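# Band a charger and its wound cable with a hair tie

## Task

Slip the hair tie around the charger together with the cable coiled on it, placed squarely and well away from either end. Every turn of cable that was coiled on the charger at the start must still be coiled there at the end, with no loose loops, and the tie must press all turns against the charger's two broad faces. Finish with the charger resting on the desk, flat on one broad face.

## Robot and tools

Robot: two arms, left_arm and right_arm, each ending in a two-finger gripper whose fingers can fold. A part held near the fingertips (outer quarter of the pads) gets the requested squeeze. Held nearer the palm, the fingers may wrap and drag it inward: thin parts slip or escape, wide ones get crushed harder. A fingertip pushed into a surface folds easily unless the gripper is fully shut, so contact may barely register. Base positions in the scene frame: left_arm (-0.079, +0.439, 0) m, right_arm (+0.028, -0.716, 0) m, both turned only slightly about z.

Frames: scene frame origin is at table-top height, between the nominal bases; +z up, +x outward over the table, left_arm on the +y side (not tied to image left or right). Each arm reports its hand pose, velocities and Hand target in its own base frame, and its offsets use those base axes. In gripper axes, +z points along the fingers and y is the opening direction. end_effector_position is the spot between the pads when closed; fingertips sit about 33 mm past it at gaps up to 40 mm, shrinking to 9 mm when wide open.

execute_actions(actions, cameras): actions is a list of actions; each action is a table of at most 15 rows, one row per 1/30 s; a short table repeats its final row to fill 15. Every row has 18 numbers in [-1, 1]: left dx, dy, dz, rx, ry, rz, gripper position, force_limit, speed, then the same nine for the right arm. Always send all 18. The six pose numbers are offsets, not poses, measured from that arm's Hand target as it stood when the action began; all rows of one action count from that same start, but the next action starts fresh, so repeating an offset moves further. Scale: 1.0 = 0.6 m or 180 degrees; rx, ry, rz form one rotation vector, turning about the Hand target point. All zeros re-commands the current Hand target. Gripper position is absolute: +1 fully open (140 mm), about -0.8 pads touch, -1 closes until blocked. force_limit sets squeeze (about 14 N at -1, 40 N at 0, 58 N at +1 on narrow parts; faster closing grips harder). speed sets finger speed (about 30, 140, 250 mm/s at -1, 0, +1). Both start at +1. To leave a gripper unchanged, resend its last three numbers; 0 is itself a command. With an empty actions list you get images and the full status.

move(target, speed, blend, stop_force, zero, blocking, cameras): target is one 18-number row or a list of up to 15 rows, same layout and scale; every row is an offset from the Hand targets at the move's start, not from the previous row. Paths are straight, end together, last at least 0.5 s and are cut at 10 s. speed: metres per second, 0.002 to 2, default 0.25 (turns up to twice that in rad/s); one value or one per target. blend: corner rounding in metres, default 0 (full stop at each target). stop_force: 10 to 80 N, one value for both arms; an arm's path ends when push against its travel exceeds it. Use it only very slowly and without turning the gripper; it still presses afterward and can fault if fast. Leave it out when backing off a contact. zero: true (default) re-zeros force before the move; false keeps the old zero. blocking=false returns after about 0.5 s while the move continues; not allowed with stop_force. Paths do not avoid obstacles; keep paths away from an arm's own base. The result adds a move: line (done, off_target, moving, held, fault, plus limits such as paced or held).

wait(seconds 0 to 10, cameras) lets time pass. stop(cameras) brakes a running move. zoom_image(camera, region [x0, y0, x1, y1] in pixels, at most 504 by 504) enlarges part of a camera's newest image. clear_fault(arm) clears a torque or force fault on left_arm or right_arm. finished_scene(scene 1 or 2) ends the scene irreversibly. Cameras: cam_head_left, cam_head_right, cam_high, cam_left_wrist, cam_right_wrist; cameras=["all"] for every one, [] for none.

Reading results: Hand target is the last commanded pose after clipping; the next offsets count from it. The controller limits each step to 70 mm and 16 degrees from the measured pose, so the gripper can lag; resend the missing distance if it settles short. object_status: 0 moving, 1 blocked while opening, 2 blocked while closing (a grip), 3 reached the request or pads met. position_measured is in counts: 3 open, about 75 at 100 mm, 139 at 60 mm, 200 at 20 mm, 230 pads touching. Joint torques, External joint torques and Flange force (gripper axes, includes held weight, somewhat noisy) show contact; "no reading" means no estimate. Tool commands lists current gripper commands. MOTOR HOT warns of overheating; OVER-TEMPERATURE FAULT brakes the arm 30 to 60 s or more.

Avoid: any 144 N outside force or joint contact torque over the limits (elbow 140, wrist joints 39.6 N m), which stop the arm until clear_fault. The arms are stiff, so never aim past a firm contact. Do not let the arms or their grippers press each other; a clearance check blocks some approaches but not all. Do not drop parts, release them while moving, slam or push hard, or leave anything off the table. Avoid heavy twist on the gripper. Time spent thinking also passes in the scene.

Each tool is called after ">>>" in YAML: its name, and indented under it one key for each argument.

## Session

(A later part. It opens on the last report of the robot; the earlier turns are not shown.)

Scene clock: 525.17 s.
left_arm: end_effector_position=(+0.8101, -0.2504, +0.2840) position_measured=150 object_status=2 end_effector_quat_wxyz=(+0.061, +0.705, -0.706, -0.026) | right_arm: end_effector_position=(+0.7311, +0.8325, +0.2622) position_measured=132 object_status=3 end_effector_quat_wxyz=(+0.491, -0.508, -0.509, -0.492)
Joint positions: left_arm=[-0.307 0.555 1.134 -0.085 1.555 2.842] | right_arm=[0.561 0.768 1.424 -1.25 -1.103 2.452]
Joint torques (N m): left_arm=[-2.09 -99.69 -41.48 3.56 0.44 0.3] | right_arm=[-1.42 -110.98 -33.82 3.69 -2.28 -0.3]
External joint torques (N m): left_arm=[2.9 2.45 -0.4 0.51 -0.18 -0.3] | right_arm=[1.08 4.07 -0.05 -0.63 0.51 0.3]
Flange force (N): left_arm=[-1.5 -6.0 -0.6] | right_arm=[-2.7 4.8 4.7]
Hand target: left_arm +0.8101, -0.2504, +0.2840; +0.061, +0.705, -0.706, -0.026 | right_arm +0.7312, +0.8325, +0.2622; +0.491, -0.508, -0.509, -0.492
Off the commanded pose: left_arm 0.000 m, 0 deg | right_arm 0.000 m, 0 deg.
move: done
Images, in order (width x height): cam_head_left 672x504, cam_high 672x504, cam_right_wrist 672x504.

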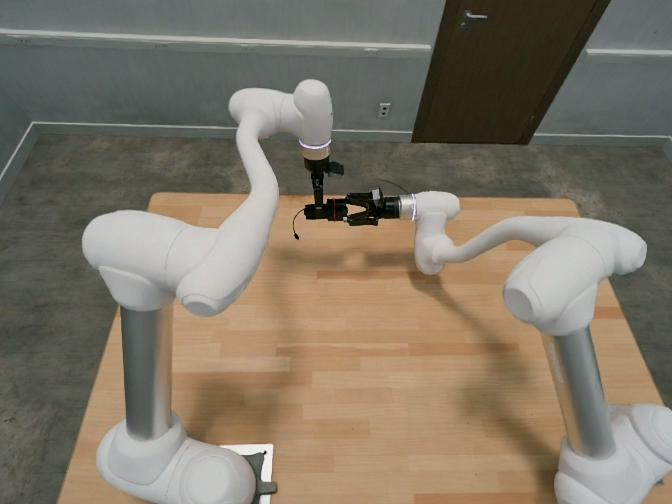

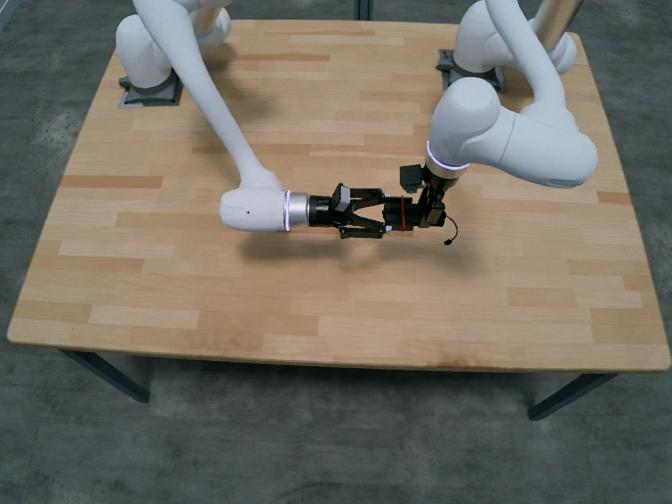

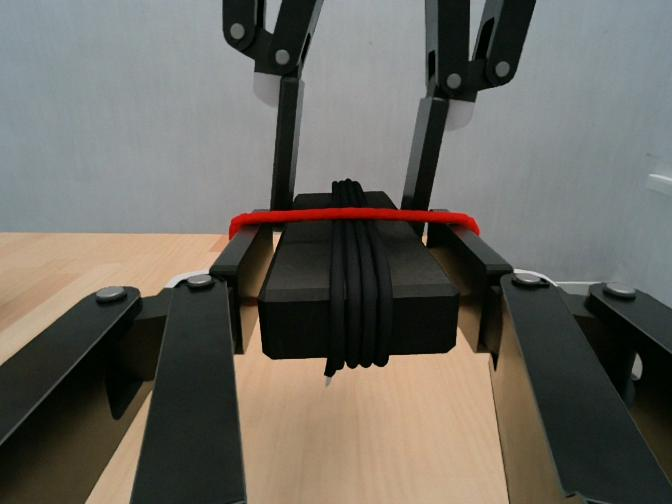

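>>> move:
  target: [0,0,0,0,0,0,-1,0,-1,0,0.01,0,0,0,0,-0.1,1,-1]
  speed: 0.04

>>> move:
  target: [0,0,0,0,0,0,-1,0,-1,0,-0.02,0,0,0,0,-0.1,1,-1]
  speed: 0.03
  cameras: ["cam_high","cam_right_wrist"]

>>> zoom_image:
  camera: "cam_right_wrist"
  region: [230, 130, 480, 330]

>>> zoom_image:
  camera: "cam_high"
  region: [330, 150, 490, 270]

Scene clock: 566.83 s.
left_arm: end_effector_position=(+0.8101, -0.2504, +0.2840) position_measured=150 object_status=2 end_effector_quat_wxyz=(+0.061, +0.705, -0.706, -0.026) | right_arm: end_effector_position=(+0.7312, +0.8385, +0.2622) position_measured=141 object_status=3 end_effector_quat_wxyz=(+0.491, -0.508, -0.509, -0.492)
Joint positions: left_arm=[-0.307 0.555 1.134 -0.085 1.555 2.842] | right_arm=[0.567 0.772 1.415 -1.248 -1.097 2.455]
Joint torques (N m): left_arm=[-1.91 -99.47 -41.45 3.58 0.45 0.34] | right_arm=[-1.65 -111.59 -34.01 3.75 -2.3 -0.31]
External joint torques (N m): left_arm=[1.9 2.33 -0.45 0.46 -0.18 -0.34] | right_arm=[1.39 4.49 0.17 -0.7 0.53 0.31]
Flange force (N): left_arm=[-0.3 -5.5 -0.6] | right_arm=[-3.1 4.7 5.0]
Hand target: left_arm +0.8101, -0.2504, +0.2840; +0.061, +0.705, -0.706, -0.026 | right_arm +0.7312, +0.8385, +0.2622; +0.491, -0.508, -0.509, -0.492
Off the commanded pose: left_arm 0.000 m, 0 deg | right_arm 0.000 m, 0 deg.
move: done

Scene clock: 567.53 s.
left_arm: end_effector_position=(+0.8101, -0.2504, +0.2840) position_measured=150 object_status=2 end_effector_quat_wxyz=(+0.061, +0.705, -0.706, -0.026) | right_arm: end_effector_position=(+0.7311, +0.8265, +0.2622) position_measured=141 object_status=3 end_effector_quat_wxyz=(+0.491, -0.508, -0.509, -0.492)
Joint positions: left_arm=[-0.307 0.555 1.134 -0.085 1.555 2.842] | right_arm=[0.555 0.763 1.432 -1.252 -1.108 2.449]
Joint torques (N m): left_arm=[-1.22 -99.69 -41.41 3.8 0.57 0.36] | right_arm=[-2.01 -109.99 -33.44 3.66 -2.32 -0.3]
External joint torques (N m): left_arm=[1.4 2.39 -0.52 0.25 -0.3 -0.35] | right_arm=[1.95 3.54 -0.1 -0.62 0.52 0.3]
Flange force (N): left_arm=[0.3 -5.5 -0.5] | right_arm=[-2.2 3.8 5.1]
Hand target: left_arm +0.8101, -0.2504, +0.2840; +0.061, +0.705, -0.706, -0.026 | right_arm +0.7312, +0.8265, +0.2622; +0.491, -0.508, -0.509, -0.492
Off the commanded pose: left_arm 0.000 m, 0 deg | right_arm 0.000 m, 0 deg.
move: done
Images, in order (width x height): cam_high 672x504, cam_right_wrist 672x504.

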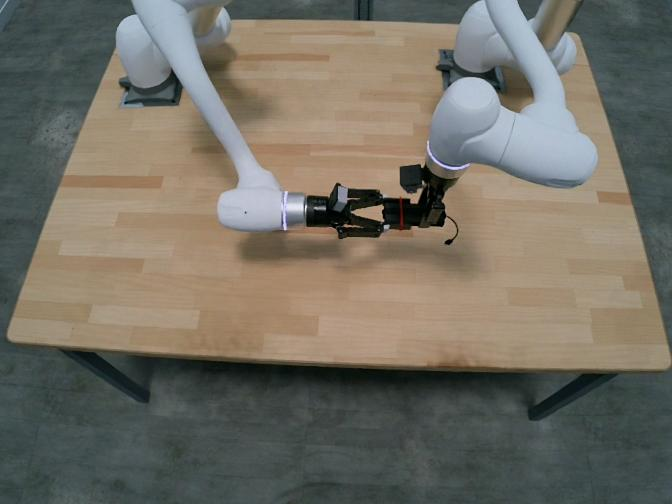

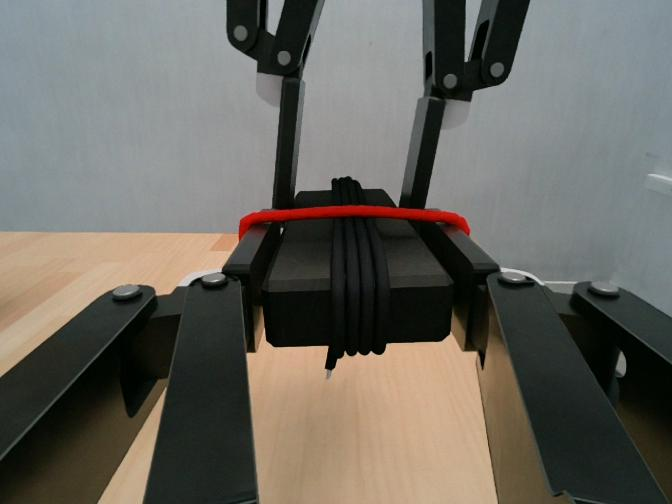

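Scaled by 2.016.

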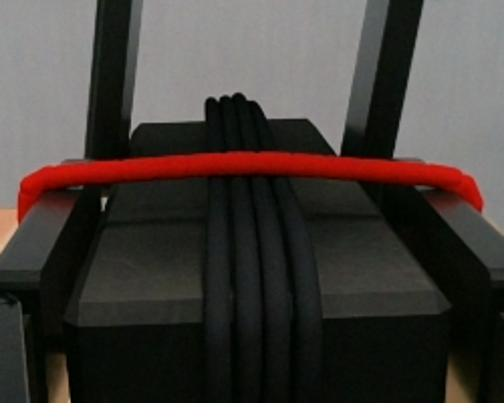

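Scaled by 3.150.

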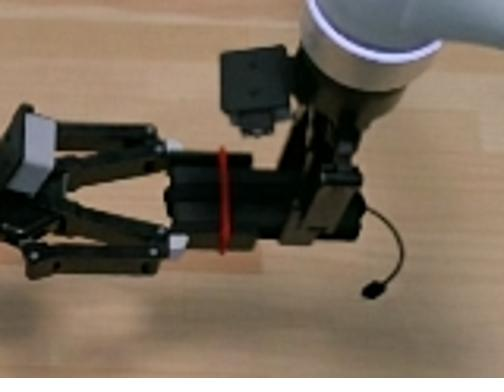

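>>> move:
  target: [0,0,0,0,0,0,-1,0,-1,0,0.012,0,0,0,0,-0.1,1,-1]
  speed: 0.03

>>> move:
  target: [0,0,0,0,0,0,-1,0,-1,0,0,0,0,0,0,-1,-0.3,-1]
  cameras: ["cam_high","cam_right_wrist"]

>>> wait:
  seconds: 1.5
  cameras: ["cam_high","cam_right_wrist","cam_head_left"]

>>> zoom_image:
  camera: "cam_right_wrist"
  region: [200, 130, 500, 360]

>>> zoom_image:
  camera: "cam_high"
  region: [330, 150, 490, 270]

>>> zoom_image:
  camera: "cam_head_left"
  region: [280, 150, 440, 260]

Scene clock: 591.53 s.
left_arm: end_effector_position=(+0.8101, -0.2504, +0.2840) position_measured=150 object_status=2 end_effector_quat_wxyz=(+0.061, +0.705, -0.706, -0.026) | right_arm: end_effector_position=(+0.7312, +0.8337, +0.2622) position_measured=141 object_status=3 end_effector_quat_wxyz=(+0.491, -0.508, -0.509, -0.492)
Joint positions: left_arm=[-0.307 0.555 1.134 -0.085 1.555 2.842] | right_arm=[0.562 0.769 1.422 -1.25 -1.101 2.453]
Joint torques (N m): left_arm=[-1.72 -99.44 -41.48 3.7 0.5 0.35] | right_arm=[-1.89 -111.09 -33.75 3.73 -2.26 -0.29]
External joint torques (N m): left_arm=[1.71 2.4 -0.37 0.33 -0.24 -0.35] | right_arm=[1.5 3.97 -0.19 -0.67 0.48 0.29]
Flange force (N): left_arm=[-0.2 -5.4 -0.4] | right_arm=[-2.5 4.8 5.1]
Hand target: left_arm +0.8101, -0.2504, +0.2840; +0.061, +0.705, -0.706, -0.026 | right_arm +0.7312, +0.8337, +0.2622; +0.491, -0.508, -0.509, -0.492
Off the commanded pose: left_arm 0.000 m, 0 deg | right_arm 0.000 m, 0 deg.
move: done

Scene clock: 592.03 s.
left_arm: end_effector_position=(+0.8102, -0.2504, +0.2841) position_measured=150 object_status=2 end_effector_quat_wxyz=(+0.061, +0.705, -0.706, -0.026) | right_arm: end_effector_position=(+0.7311, +0.8337, +0.2622) position_measured=149 object_status=2 end_effector_quat_wxyz=(+0.491, -0.508, -0.509, -0.492)
Joint positions: left_arm=[-0.307 0.555 1.134 -0.085 1.555 2.842] | right_arm=[0.562 0.769 1.422 -1.25 -1.101 2.453]
Joint torques (N m): left_arm=[-11.29 -102.36 -37.98 -0.57 4.2 0.21] | right_arm=[-9.16 -106.97 -37.86 6.6 2.42 -0.2]
External joint torques (N m): left_arm=[11.64 5.44 -3.8 4.59 -3.93 -0.21] | right_arm=[9.25 -0.41 4.01 -3.54 -4.21 0.2]
Flange force (N): left_arm=[-8.3 -19.7 -0.7] | right_arm=[-0.3 -10.5 -2.5]
Hand target: left_arm +0.8101, -0.2504, +0.2840; +0.061, +0.705, -0.706, -0.026 | right_arm +0.7312, +0.8337, +0.2622; +0.491, -0.508, -0.509, -0.492
Off the commanded pose: left_arm 0.000 m, 0 deg | right_arm 0.000 m, 0 deg.
move: done
Images, in order (width x height): cam_high 672x504, cam_right_wrist 672x504.

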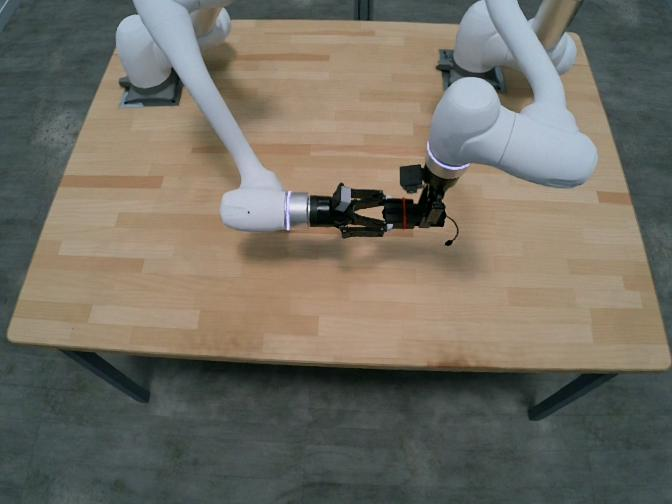

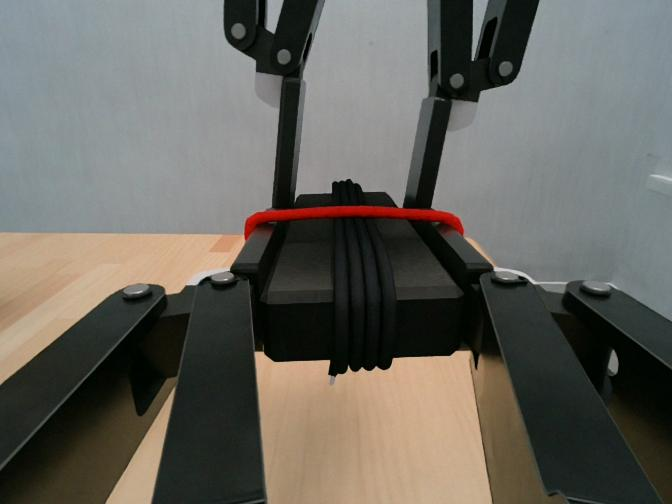

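Scene clock: 593.53 s.
left_arm: end_effector_position=(+0.8101, -0.2504, +0.2840) position_measured=150 object_status=2 end_effector_quat_wxyz=(+0.061, +0.705, -0.706, -0.026) | right_arm: end_effector_position=(+0.7311, +0.8337, +0.2622) position_measured=149 object_status=2 end_effector_quat_wxyz=(+0.491, -0.508, -0.509, -0.492)
Joint positions: left_arm=[-0.307 0.555 1.134 -0.085 1.555 2.842] | right_arm=[0.562 0.769 1.422 -1.25 -1.101 2.453]
Joint torques (N m): left_arm=[-11.06 -102.25 -38.01 -0.52 4.15 0.24] | right_arm=[-8.88 -107.22 -37.79 6.62 2.43 -0.21]
External joint torques (N m): left_arm=[11.53 5.01 -3.9 4.58 -3.88 -0.23] | right_arm=[8.95 0.49 4.13 -3.57 -4.21 0.21]
Flange force (N): left_arm=[-8.2 -19.2 -1.0] | right_arm=[-1.2 -9.5 -2.2]
Hand target: left_arm +0.8101, -0.2504, +0.2840; +0.061, +0.705, -0.706, -0.026 | right_arm +0.7312, +0.8337, +0.2622; +0.491, -0.508, -0.509, -0.492
Tool commands: left_gripper/position=-1.0 left_gripper/force_limit=+0.0 left_gripper/speed=-1.0 right_gripper/position=-1.0 right_gripper/force_limit=-0.3 right_gripper/speed=-1.0
Off the commanded pose: left_arm 0.000 m, 0 deg | right_arm 0.000 m, 0 deg.
wait: 1.50 s; at rest by 0.17 s
Images, in order (width x height): cam_head_left 672x504, cam_high 672x504, cam_right_wrist 672x504.

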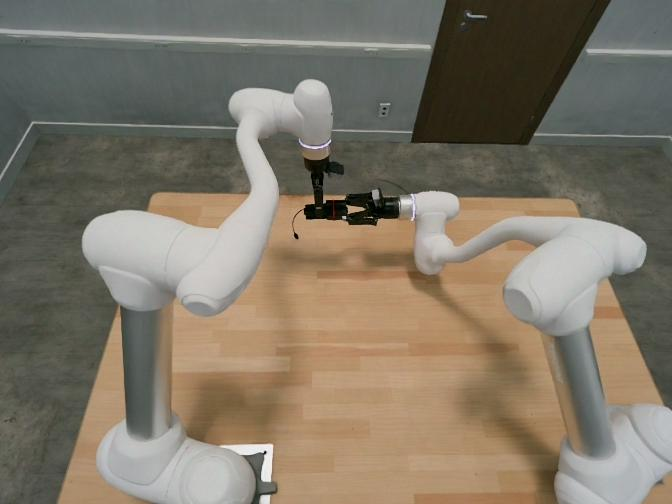

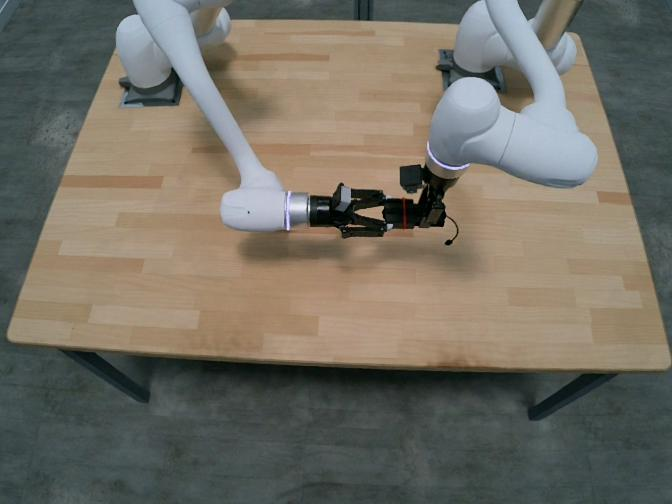

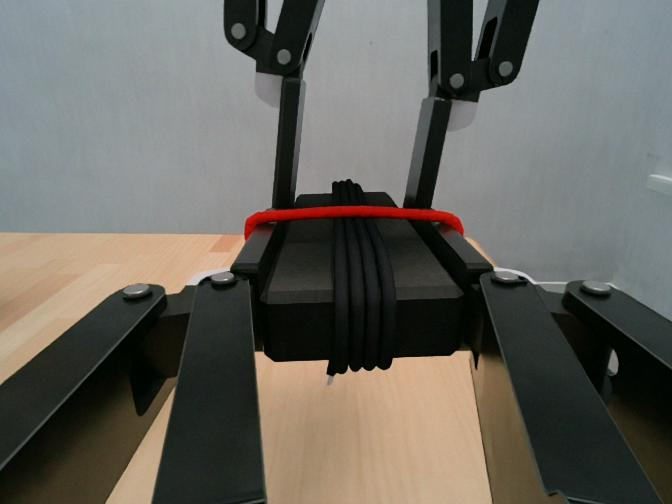

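Scaled by 1.680.

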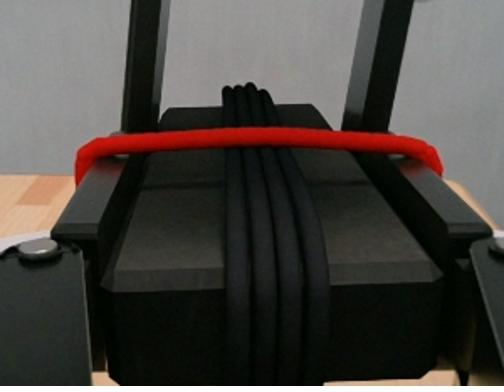

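Scaled by 3.150.

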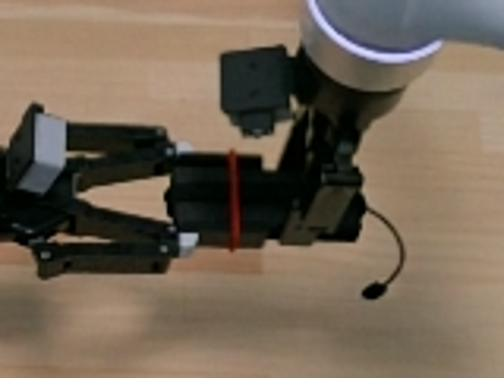

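Scaled by 3.150.

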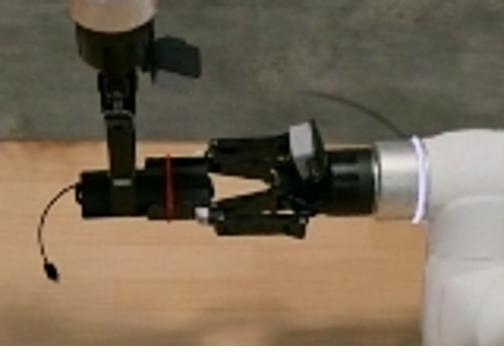

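>>> move:
  target: [0,0,0,0,0,0,0.0,0,-1,0,0,0,0,0,0,-1,-0.3,-1]

>>> move:
  target: [0,0.0,0.25,0,0,0,0.0,0,-1,0,0,0,0,0,0,-1,-0.3,-1]
  speed: 0.1
  cameras: ["all"]

>>> zoom_image:
  camera: "cam_high"
  region: [330, 150, 490, 270]

>>> zoom_image:
  camera: "cam_left_wrist"
  region: [190, 50, 490, 320]

Scene clock: 598.27 s.
left_arm: end_effector_position=(+0.8101, -0.2504, +0.2840) position_measured=129 object_status=0 end_effector_quat_wxyz=(+0.061, +0.705, -0.706, -0.026) | right_arm: end_effector_position=(+0.7312, +0.8336, +0.2622) position_measured=149 object_status=2 end_effector_quat_wxyz=(+0.491, -0.508, -0.509, -0.492)
Joint positions: left_arm=[-0.307 0.555 1.134 -0.085 1.555 2.842] | right_arm=[0.562 0.769 1.422 -1.25 -1.101 2.453]
Joint torques (N m): left_arm=[-1.37 -97.63 -40.35 3.92 0.49 0.32] | right_arm=[-2.03 -113.4 -34.92 4.27 -2.71 -0.33]
External joint torques (N m): left_arm=[1.02 0.56 -1.52 0.1 -0.22 -0.31] | right_arm=[2.11 6.9 1.23 -1.22 0.93 0.33]
Flange force (N): left_arm=[0.7 -4.9 -2.4] | right_arm=[-5.2 5.1 6.2]
Hand target: left_arm +0.8101, -0.2504, +0.2840; +0.061, +0.705, -0.706, -0.026 | right_arm +0.7312, +0.8337, +0.2622; +0.491, -0.508, -0.509, -0.492
Off the commanded pose: left_arm 0.000 m, 0 deg | right_arm 0.000 m, 0 deg.
move: done

Scene clock: 600.10 s.
left_arm: end_effector_position=(+0.8101, -0.2504, +0.4340) position_measured=129 object_status=3 end_effector_quat_wxyz=(+0.061, +0.705, -0.706, -0.026) | right_arm: end_effector_position=(+0.7312, +0.8337, +0.2622) position_measured=149 object_status=2 end_effector_quat_wxyz=(+0.491, -0.508, -0.509, -0.492)
Joint positions: left_arm=[-0.307 0.56 0.856 -0.088 1.827 2.819] | right_arm=[0.562 0.769 1.422 -1.25 -1.101 2.453]
Joint torques (N m): left_arm=[-1.16 -98.34 -40.48 3.89 0.46 0.34] | right_arm=[-2.04 -113.27 -34.99 4.26 -2.76 -0.3]
External joint torques (N m): left_arm=[1.01 1.01 -1.23 0.11 -0.21 -0.34] | right_arm=[2.2 6.33 1.17 -1.19 0.98 0.3]
Flange force (N): left_arm=[1.0 -5.7 -3.5] | right_arm=[-4.7 4.5 6.0]
Hand target: left_arm +0.8101, -0.2504, +0.4340; +0.061, +0.705, -0.706, -0.026 | right_arm +0.7312, +0.8337, +0.2622; +0.491, -0.508, -0.509, -0.492
Off the commanded pose: left_arm 0.000 m, 0 deg | right_arm 0.000 m, 0 deg.
move: done

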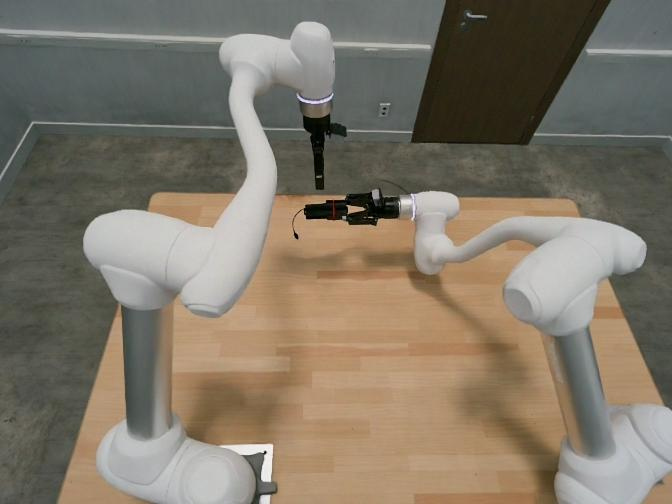

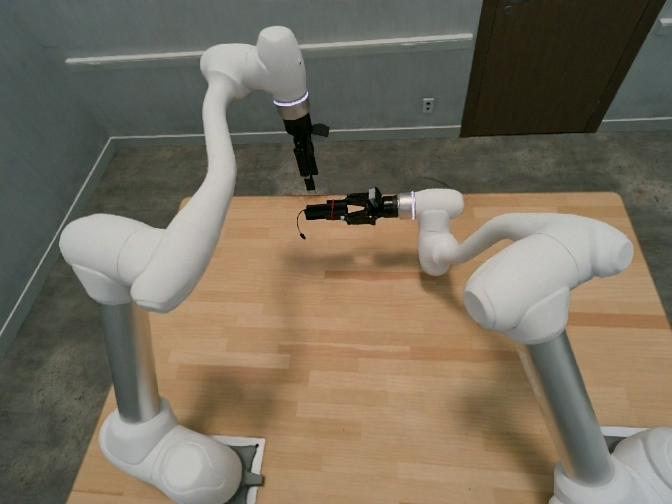

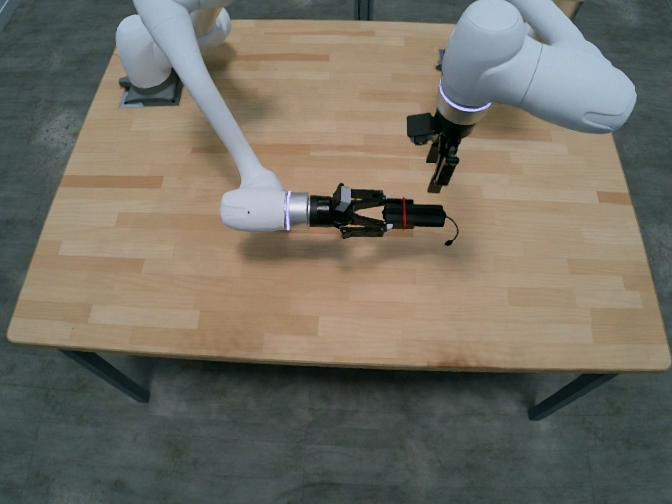

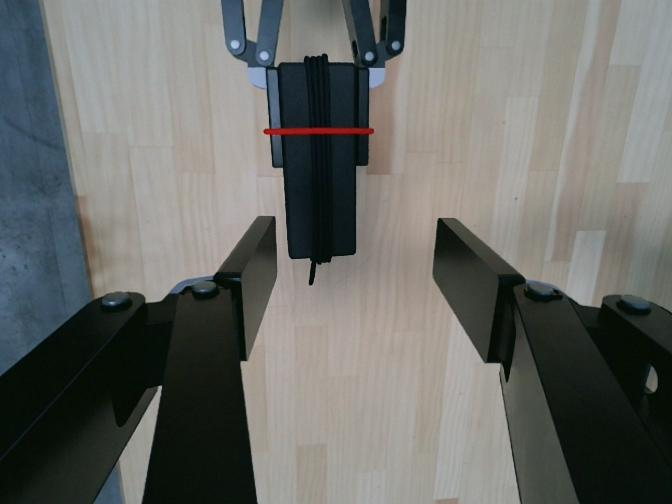

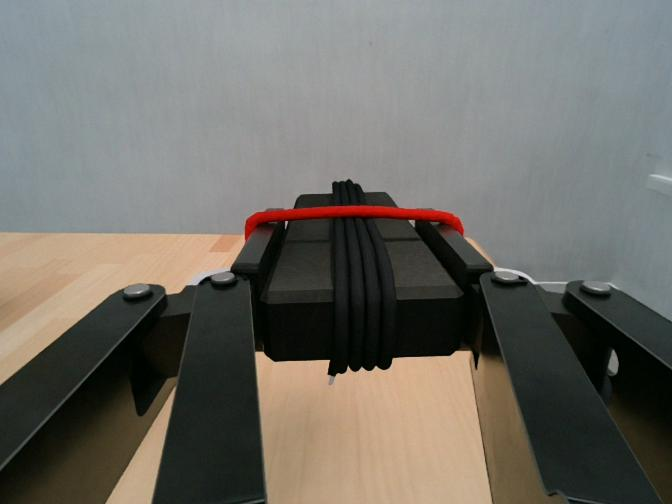

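Scaled by 3.150.

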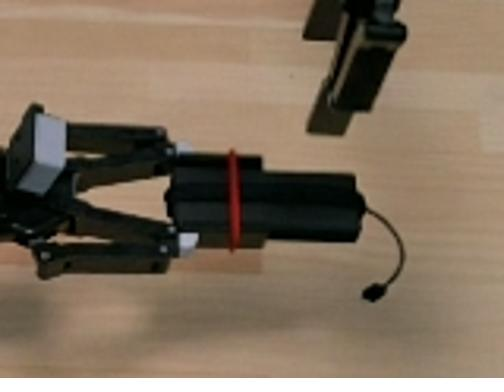

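Scaled by 1.680.

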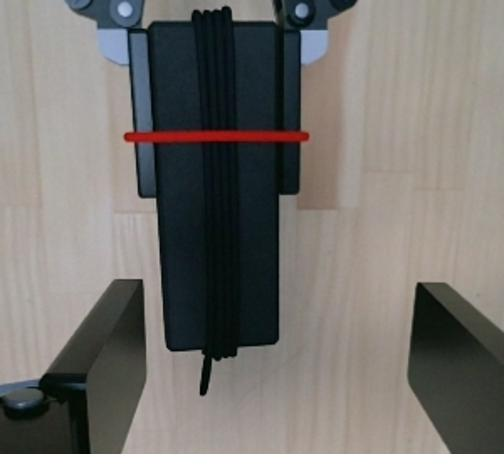

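>>> move:
  target: [0,-0.11,0,0.016,-0.06,0,0.25,0,-1,0,0,0,0,0,0,-1,-0.3,-1]
  speed: 0.12
  cameras: ["cam_left_wrist"]

>>> zoom_image:
  camera: "cam_left_wrist"
  region: [190, 90, 550, 360]

Scene clock: 607.47 s.
left_arm: end_effector_position=(+0.8101, -0.3164, +0.4340) position_measured=98 object_status=3 end_effector_quat_wxyz=(-0.023, +0.705, -0.708, +0.023) | right_arm: end_effector_position=(+0.7312, +0.8337, +0.2622) position_measured=149 object_status=2 end_effector_quat_wxyz=(+0.491, -0.508, -0.509, -0.492)
Joint positions: left_arm=[-0.422 0.494 0.956 0.027 1.632 2.726] | right_arm=[0.562 0.769 1.422 -1.25 -1.101 2.453]
Joint torques (N m): left_arm=[-1.76 -93.03 -40.85 4.24 0.09 0.28] | right_arm=[-2.23 -113.13 -35.02 4.26 -2.76 -0.29]
External joint torques (N m): left_arm=[1.68 1.18 -1.44 0.1 -0.28 -0.28] | right_arm=[2.28 6.39 1.33 -1.2 0.98 0.29]
Flange force (N): left_arm=[0.8 -6.7 -2.4] | right_arm=[-4.8 4.1 5.9]
Hand target: left_arm +0.8101, -0.3164, +0.4340; -0.023, +0.705, -0.708, +0.023 | right_arm +0.7312, +0.8337, +0.2622; +0.491, -0.508, -0.509, -0.492
Off the commanded pose: left_arm 0.000 m, 0 deg | right_arm 0.000 m, 0 deg.
move: done
Images, in order (width x height): cam_left_wrist 672x504.

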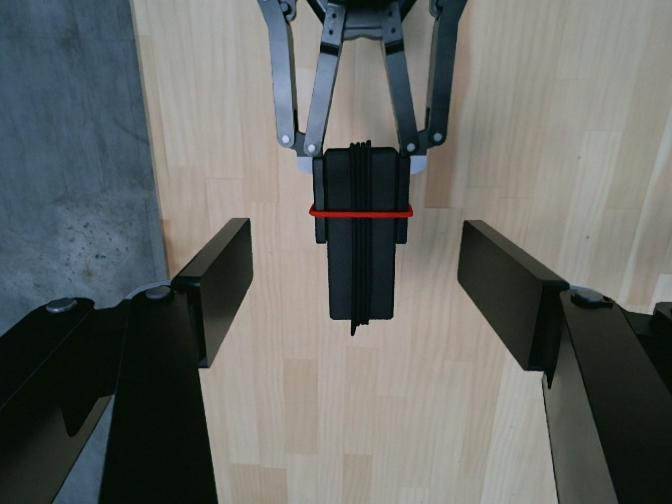

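Scaled by 1.400.

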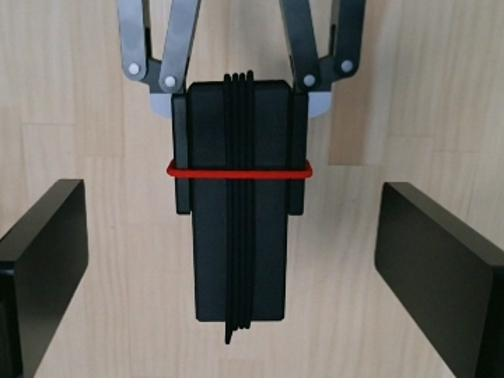

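>>> move:
  target: [-0.0133,0.006,-0.2,0,0,0,0.25,0,-1,0,0,0,0,0,0,-1,-0.3,-1]
  speed: 0.1
  cameras: ["cam_left_wrist","cam_high","cam_right_wrist"]

>>> zoom_image:
  camera: "cam_left_wrist"
  region: [190, 90, 550, 360]

>>> zoom_image:
  camera: "cam_high"
  region: [330, 150, 490, 270]

Scene clock: 628.90 s.
left_arm: end_effector_position=(+0.8021, -0.3128, +0.3143) position_measured=98 object_status=3 end_effector_quat_wxyz=(-0.023, +0.705, -0.708, +0.023) | right_arm: end_effector_position=(+0.7312, +0.8337, +0.2622) position_measured=149 object_status=2 end_effector_quat_wxyz=(+0.491, -0.508, -0.509, -0.492)
Joint positions: left_arm=[-0.422 0.476 1.198 0.027 1.408 2.72] | right_arm=[0.562 0.769 1.422 -1.25 -1.101 2.453]
Joint torques (N m): left_arm=[-1.14 -90.57 -40.99 4.23 0.03 0.29] | right_arm=[-1.97 -113.36 -34.85 4.25 -2.77 -0.29]
External joint torques (N m): left_arm=[0.61 0.24 -1.47 0.12 -0.23 -0.3] | right_arm=[2.09 6.81 1.21 -1.2 0.99 0.29]
Flange force (N): left_arm=[1.1 -4.0 -1.5] | right_arm=[-5.1 5.0 6.2]
Hand target: left_arm +0.8021, -0.3128, +0.3140; -0.023, +0.705, -0.708, +0.023 | right_arm +0.7312, +0.8337, +0.2622; +0.491, -0.508, -0.509, -0.492
Off the commanded pose: left_arm 0.000 m, 0 deg | right_arm 0.000 m, 0 deg.
move: done
Images, in order (width x height): cam_high 672x504, cam_left_wrist 672x504, cam_right_wrist 672x504.

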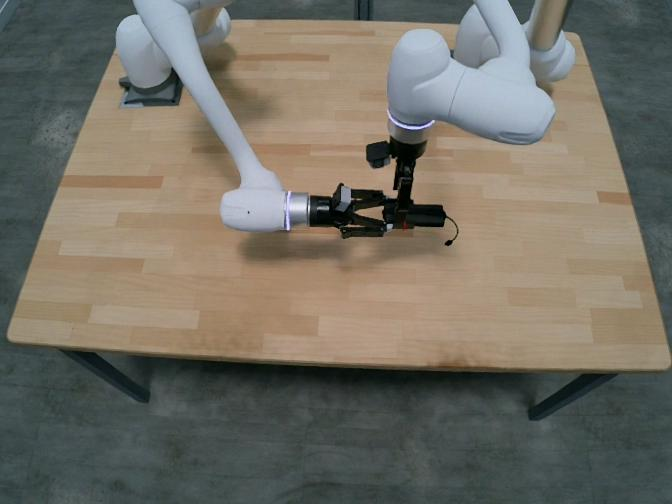

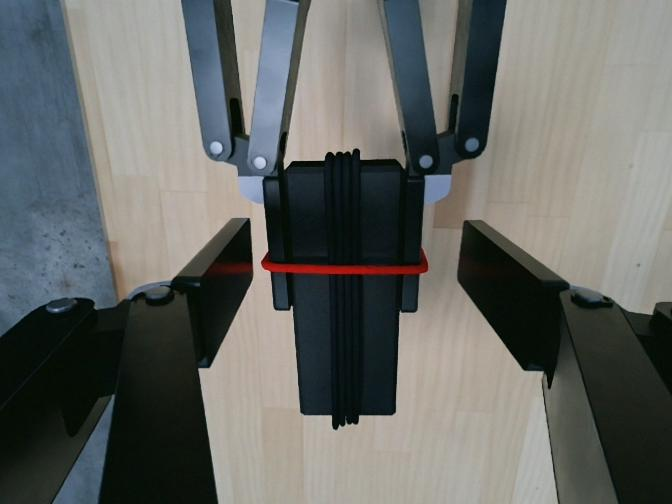

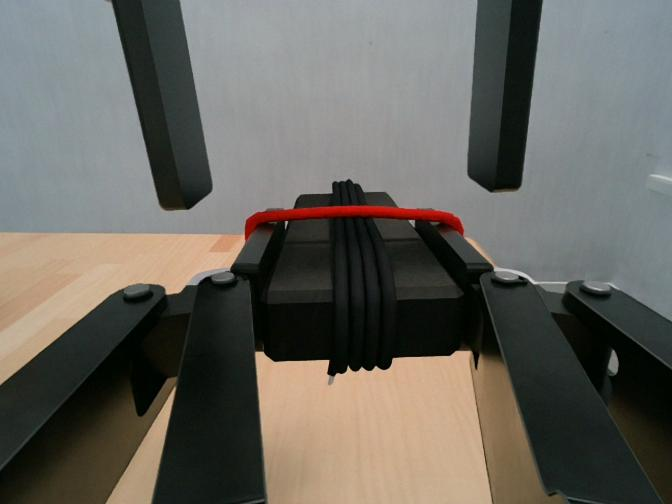

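Scaled by 1.400.

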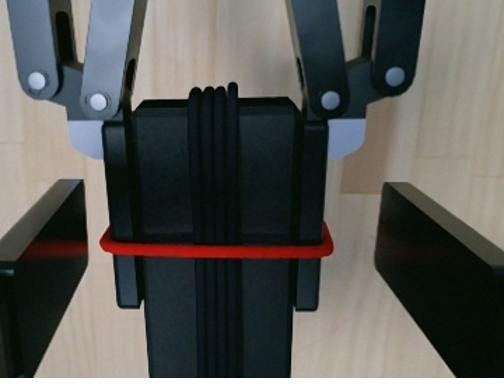

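Scaled by 3.150.

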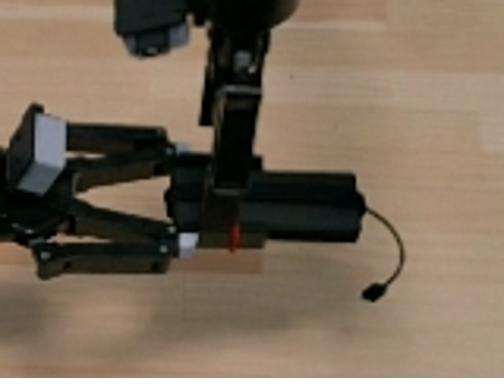

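>>> move:
  target: [0.0075,-0.004,-0.008,0,0,0,-0.06,0,-1,0,0,0,0,0,0,-1,-0.3,-1]
  speed: 0.05
  cameras: ["cam_left_wrist","cam_high","cam_right_wrist"]

>>> zoom_image:
  camera: "cam_left_wrist"
  region: [190, 90, 550, 360]

>>> zoom_image:
  camera: "cam_right_wrist"
  region: [190, 90, 550, 360]

Scene clock: 652.27 s.
left_arm: end_effector_position=(+0.8066, -0.3152, +0.3092) position_measured=136 object_status=0 end_effector_quat_wxyz=(-0.023, +0.705, -0.708, +0.023) | right_arm: end_effector_position=(+0.7312, +0.8337, +0.2622) position_measured=149 object_status=2 end_effector_quat_wxyz=(+0.491, -0.508, -0.509, -0.492)
Joint positions: left_arm=[-0.423 0.486 1.192 0.027 1.404 2.719] | right_arm=[0.562 0.769 1.422 -1.25 -1.101 2.453]
Joint torques (N m): left_arm=[-1.28 -92.44 -40.92 4.24 0.04 0.28] | right_arm=[-1.87 -113.31 -34.96 4.24 -2.77 -0.3]
External joint torques (N m): left_arm=[1.13 1.4 -1.42 0.1 -0.23 -0.28] | right_arm=[2 6.36 1.23 -1.18 0.98 0.3]
Flange force (N): left_arm=[1.3 -6.0 -1.1] | right_arm=[-4.7 4.5 5.7]
Hand target: left_arm +0.8066, -0.3152, +0.3092; -0.023, +0.705, -0.708, +0.023 | right_arm +0.7312, +0.8337, +0.2622; +0.491, -0.508, -0.509, -0.492
Off the commanded pose: left_arm 0.000 m, 0 deg | right_arm 0.000 m, 0 deg.
move: done
Images, in order (width x height): cam_high 672x504, cam_left_wrist 672x504, cam_right_wrist 672x504.

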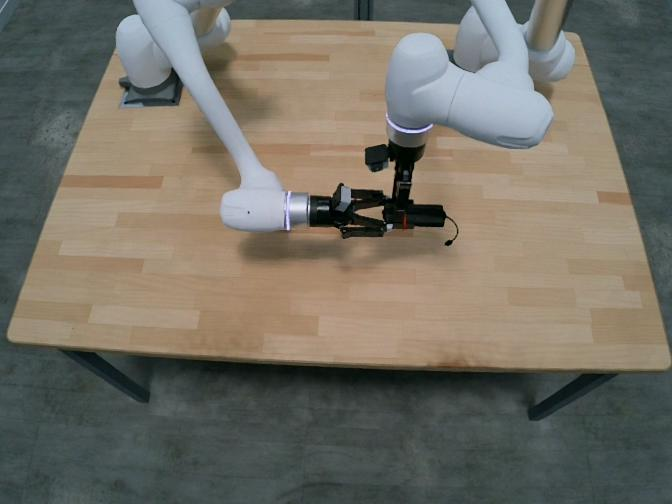

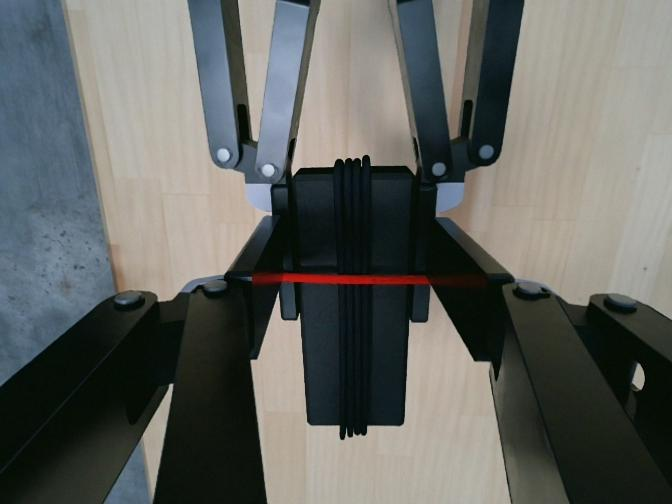

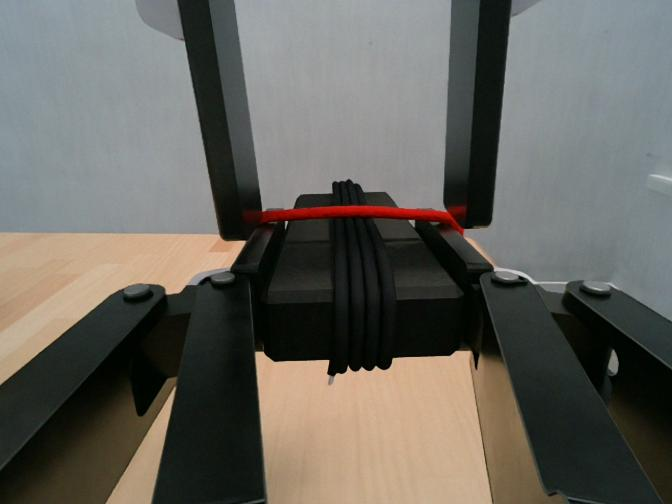

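Scaled by 1.400.

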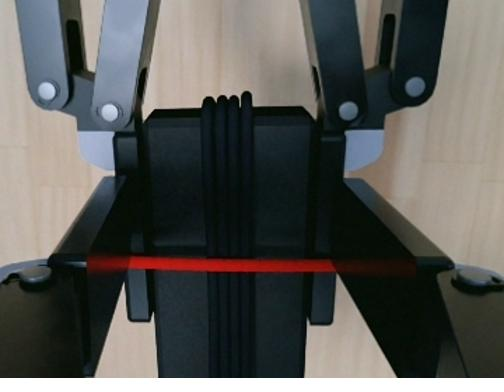

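Scaled by 1.400.

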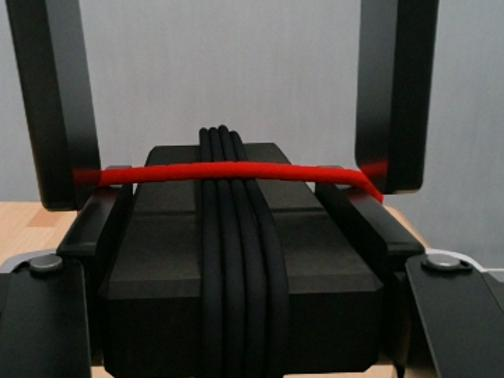

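>>> move:
  target:
    - [0,0,0.008,0,0.02,0,-0.06,0,-1,0,0,0,0,0,0,-1,-0.3,-1]
    - [0,0,0.008,0,0.02,0,-0.13,0,-1,0,0,0,0,0,0,-1,-0.3,-1]
  speed: 0.05
  cameras: ["cam_left_wrist","cam_high","cam_right_wrist"]

>>> zoom_image:
  camera: "cam_left_wrist"
  region: [190, 90, 550, 360]

>>> zoom_image:
  camera: "cam_right_wrist"
  region: [190, 90, 550, 360]

Scene clock: 663.07 s.
left_arm: end_effector_position=(+0.8066, -0.3152, +0.3140) position_measured=145 object_status=3 end_effector_quat_wxyz=(-0.001, +0.706, -0.708, +0.001) | right_arm: end_effector_position=(+0.7312, +0.8337, +0.2622) position_measured=149 object_status=2 end_effector_quat_wxyz=(+0.491, -0.508, -0.509, -0.492)
Joint positions: left_arm=[-0.413 0.519 1.132 0.001 1.489 2.733] | right_arm=[0.562 0.769 1.422 -1.25 -1.101 2.453]
Joint torques (N m): left_arm=[-1.01 -95.33 -40.91 4.24 0.19 0.28] | right_arm=[-2.04 -113.41 -34.91 4.24 -2.75 -0.3]
External joint torques (N m): left_arm=[1.85 0.98 -1.42 0.08 -0.23 -0.28] | right_arm=[2.18 5.65 0.83 -1.15 0.95 0.3]
Flange force (N): left_arm=[0.3 -5.8 -1.7] | right_arm=[-3.9 4.4 5.9]
Hand target: left_arm +0.8066, -0.3152, +0.3140; -0.001, +0.706, -0.708, +0.001 | right_arm +0.7312, +0.8337, +0.2622; +0.491, -0.508, -0.509, -0.492
Off the commanded pose: left_arm 0.000 m, 0 deg | right_arm 0.000 m, 0 deg.
move: done
Images, in order (width x height): cam_high 672x504, cam_left_wrist 672x504, cam_right_wrist 672x504.

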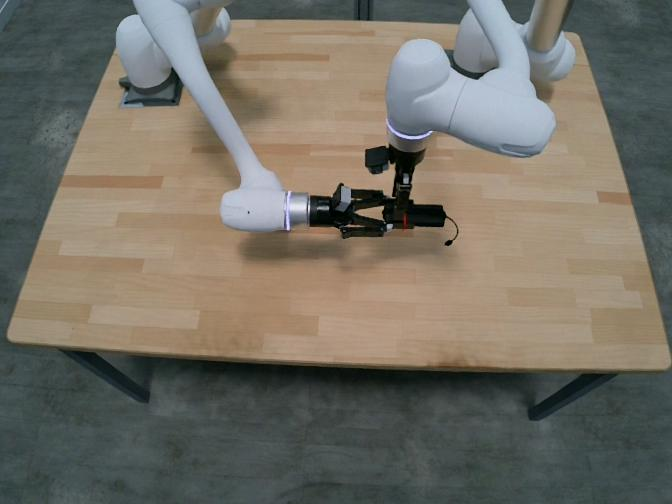

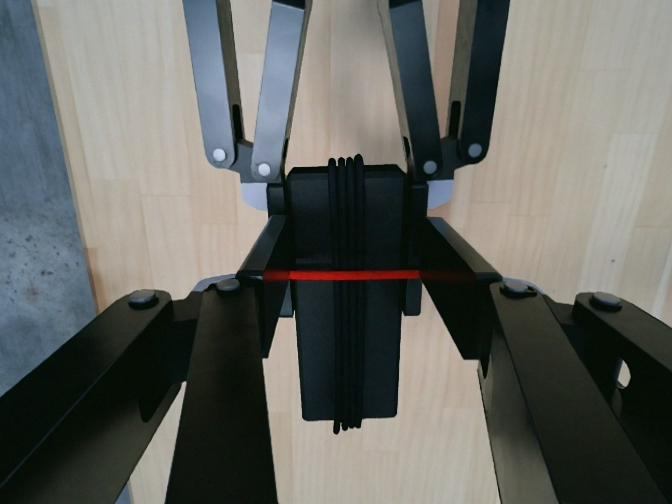

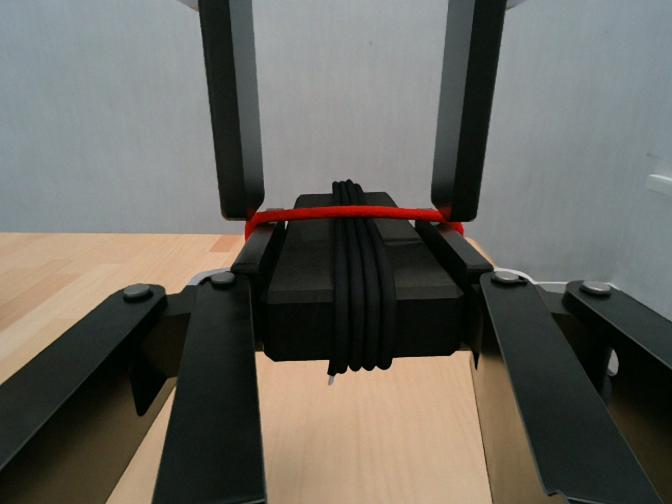

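Scaled by 1.400.

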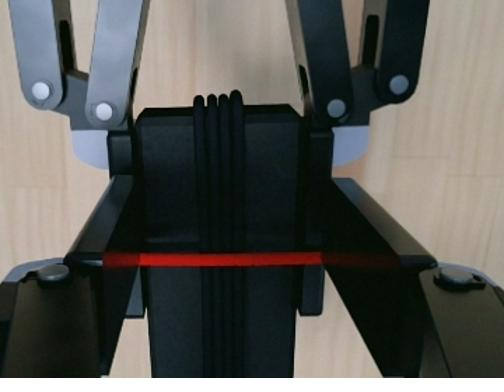

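Scaled by 1.400.

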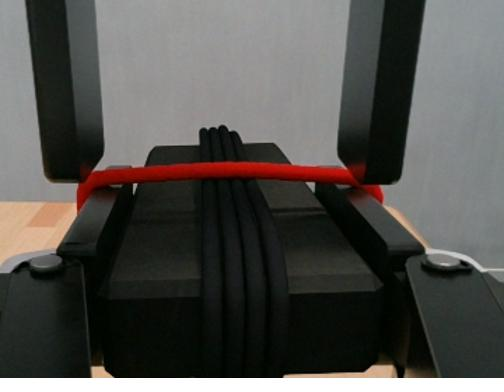

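>>> move:
  target: [0.004,0,-0.0055,0,0,0,-0.16,0,-1,0,0,0,0,0,0,-1,-0.3,-1]
  speed: 0.03
  cameras: ["cam_left_wrist","cam_high","cam_right_wrist"]

>>> zoom_image:
  camera: "cam_left_wrist"
  region: [190, 90, 550, 360]

>>> zoom_image:
  camera: "cam_right_wrist"
  region: [220, 130, 490, 330]

Scene clock: 671.73 s.
left_arm: end_effector_position=(+0.8090, -0.3152, +0.3107) position_measured=149 object_status=3 end_effector_quat_wxyz=(-0.001, +0.706, -0.708, +0.001) | right_arm: end_effector_position=(+0.7312, +0.8337, +0.2622) position_measured=149 object_status=2 end_effector_quat_wxyz=(+0.491, -0.508, -0.509, -0.492)
Joint positions: left_arm=[-0.412 0.523 1.131 0.001 1.486 2.734] | right_arm=[0.562 0.769 1.422 -1.25 -1.101 2.453]
Joint torques (N m): left_arm=[-1.41 -95.93 -40.99 4.19 0.21 0.33] | right_arm=[-1.95 -113.36 -34.96 4.28 -2.73 -0.25]
External joint torques (N m): left_arm=[0.91 1.21 -1.39 0.09 -0.24 -0.33] | right_arm=[1.58 6.32 1.05 -1.22 0.95 0.25]
Flange force (N): left_arm=[1.4 -5.6 -1.6] | right_arm=[-4.7 5.0 5.5]
Hand target: left_arm +0.8090, -0.3152, +0.3107; -0.001, +0.706, -0.708, +0.001 | right_arm +0.7312, +0.8337, +0.2622; +0.491, -0.508, -0.509, -0.492
Off the commanded pose: left_arm 0.000 m, 0 deg | right_arm 0.000 m, 0 deg.
move: done
Images, in order (width x height): cam_high 672x504, cam_left_wrist 672x504, cam_right_wrist 672x504.

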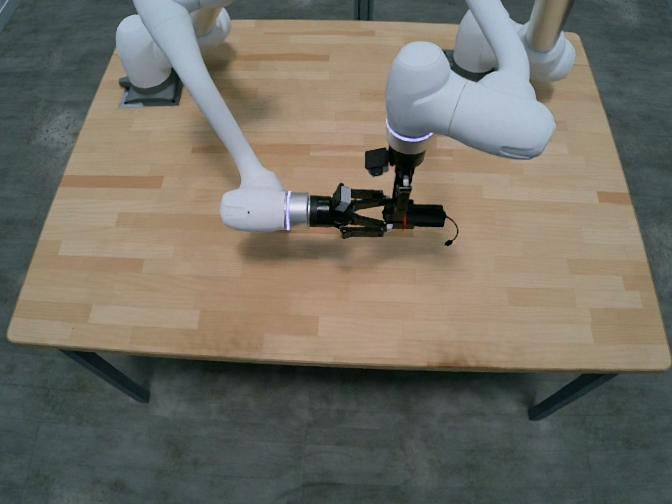

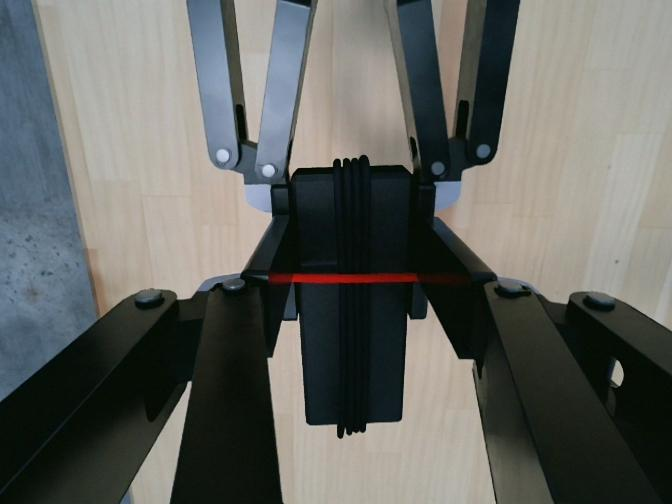

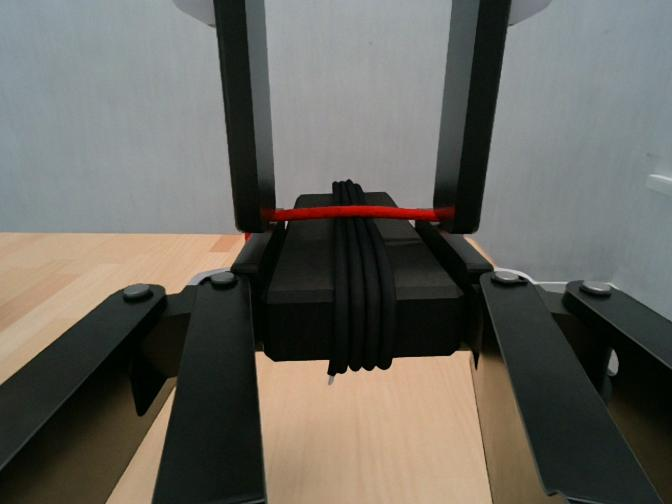

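Scaled by 1.400.

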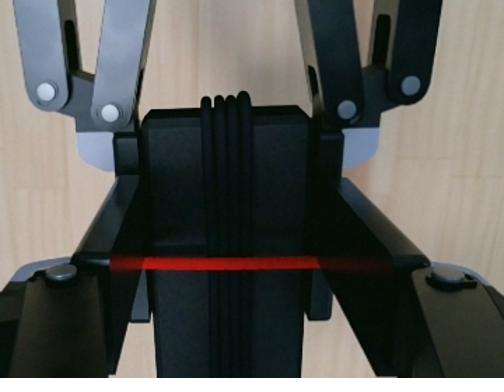

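Scaled by 1.867.

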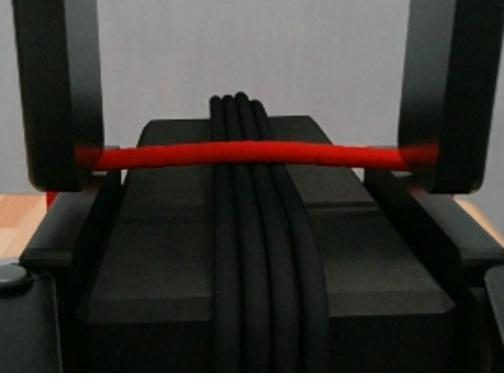

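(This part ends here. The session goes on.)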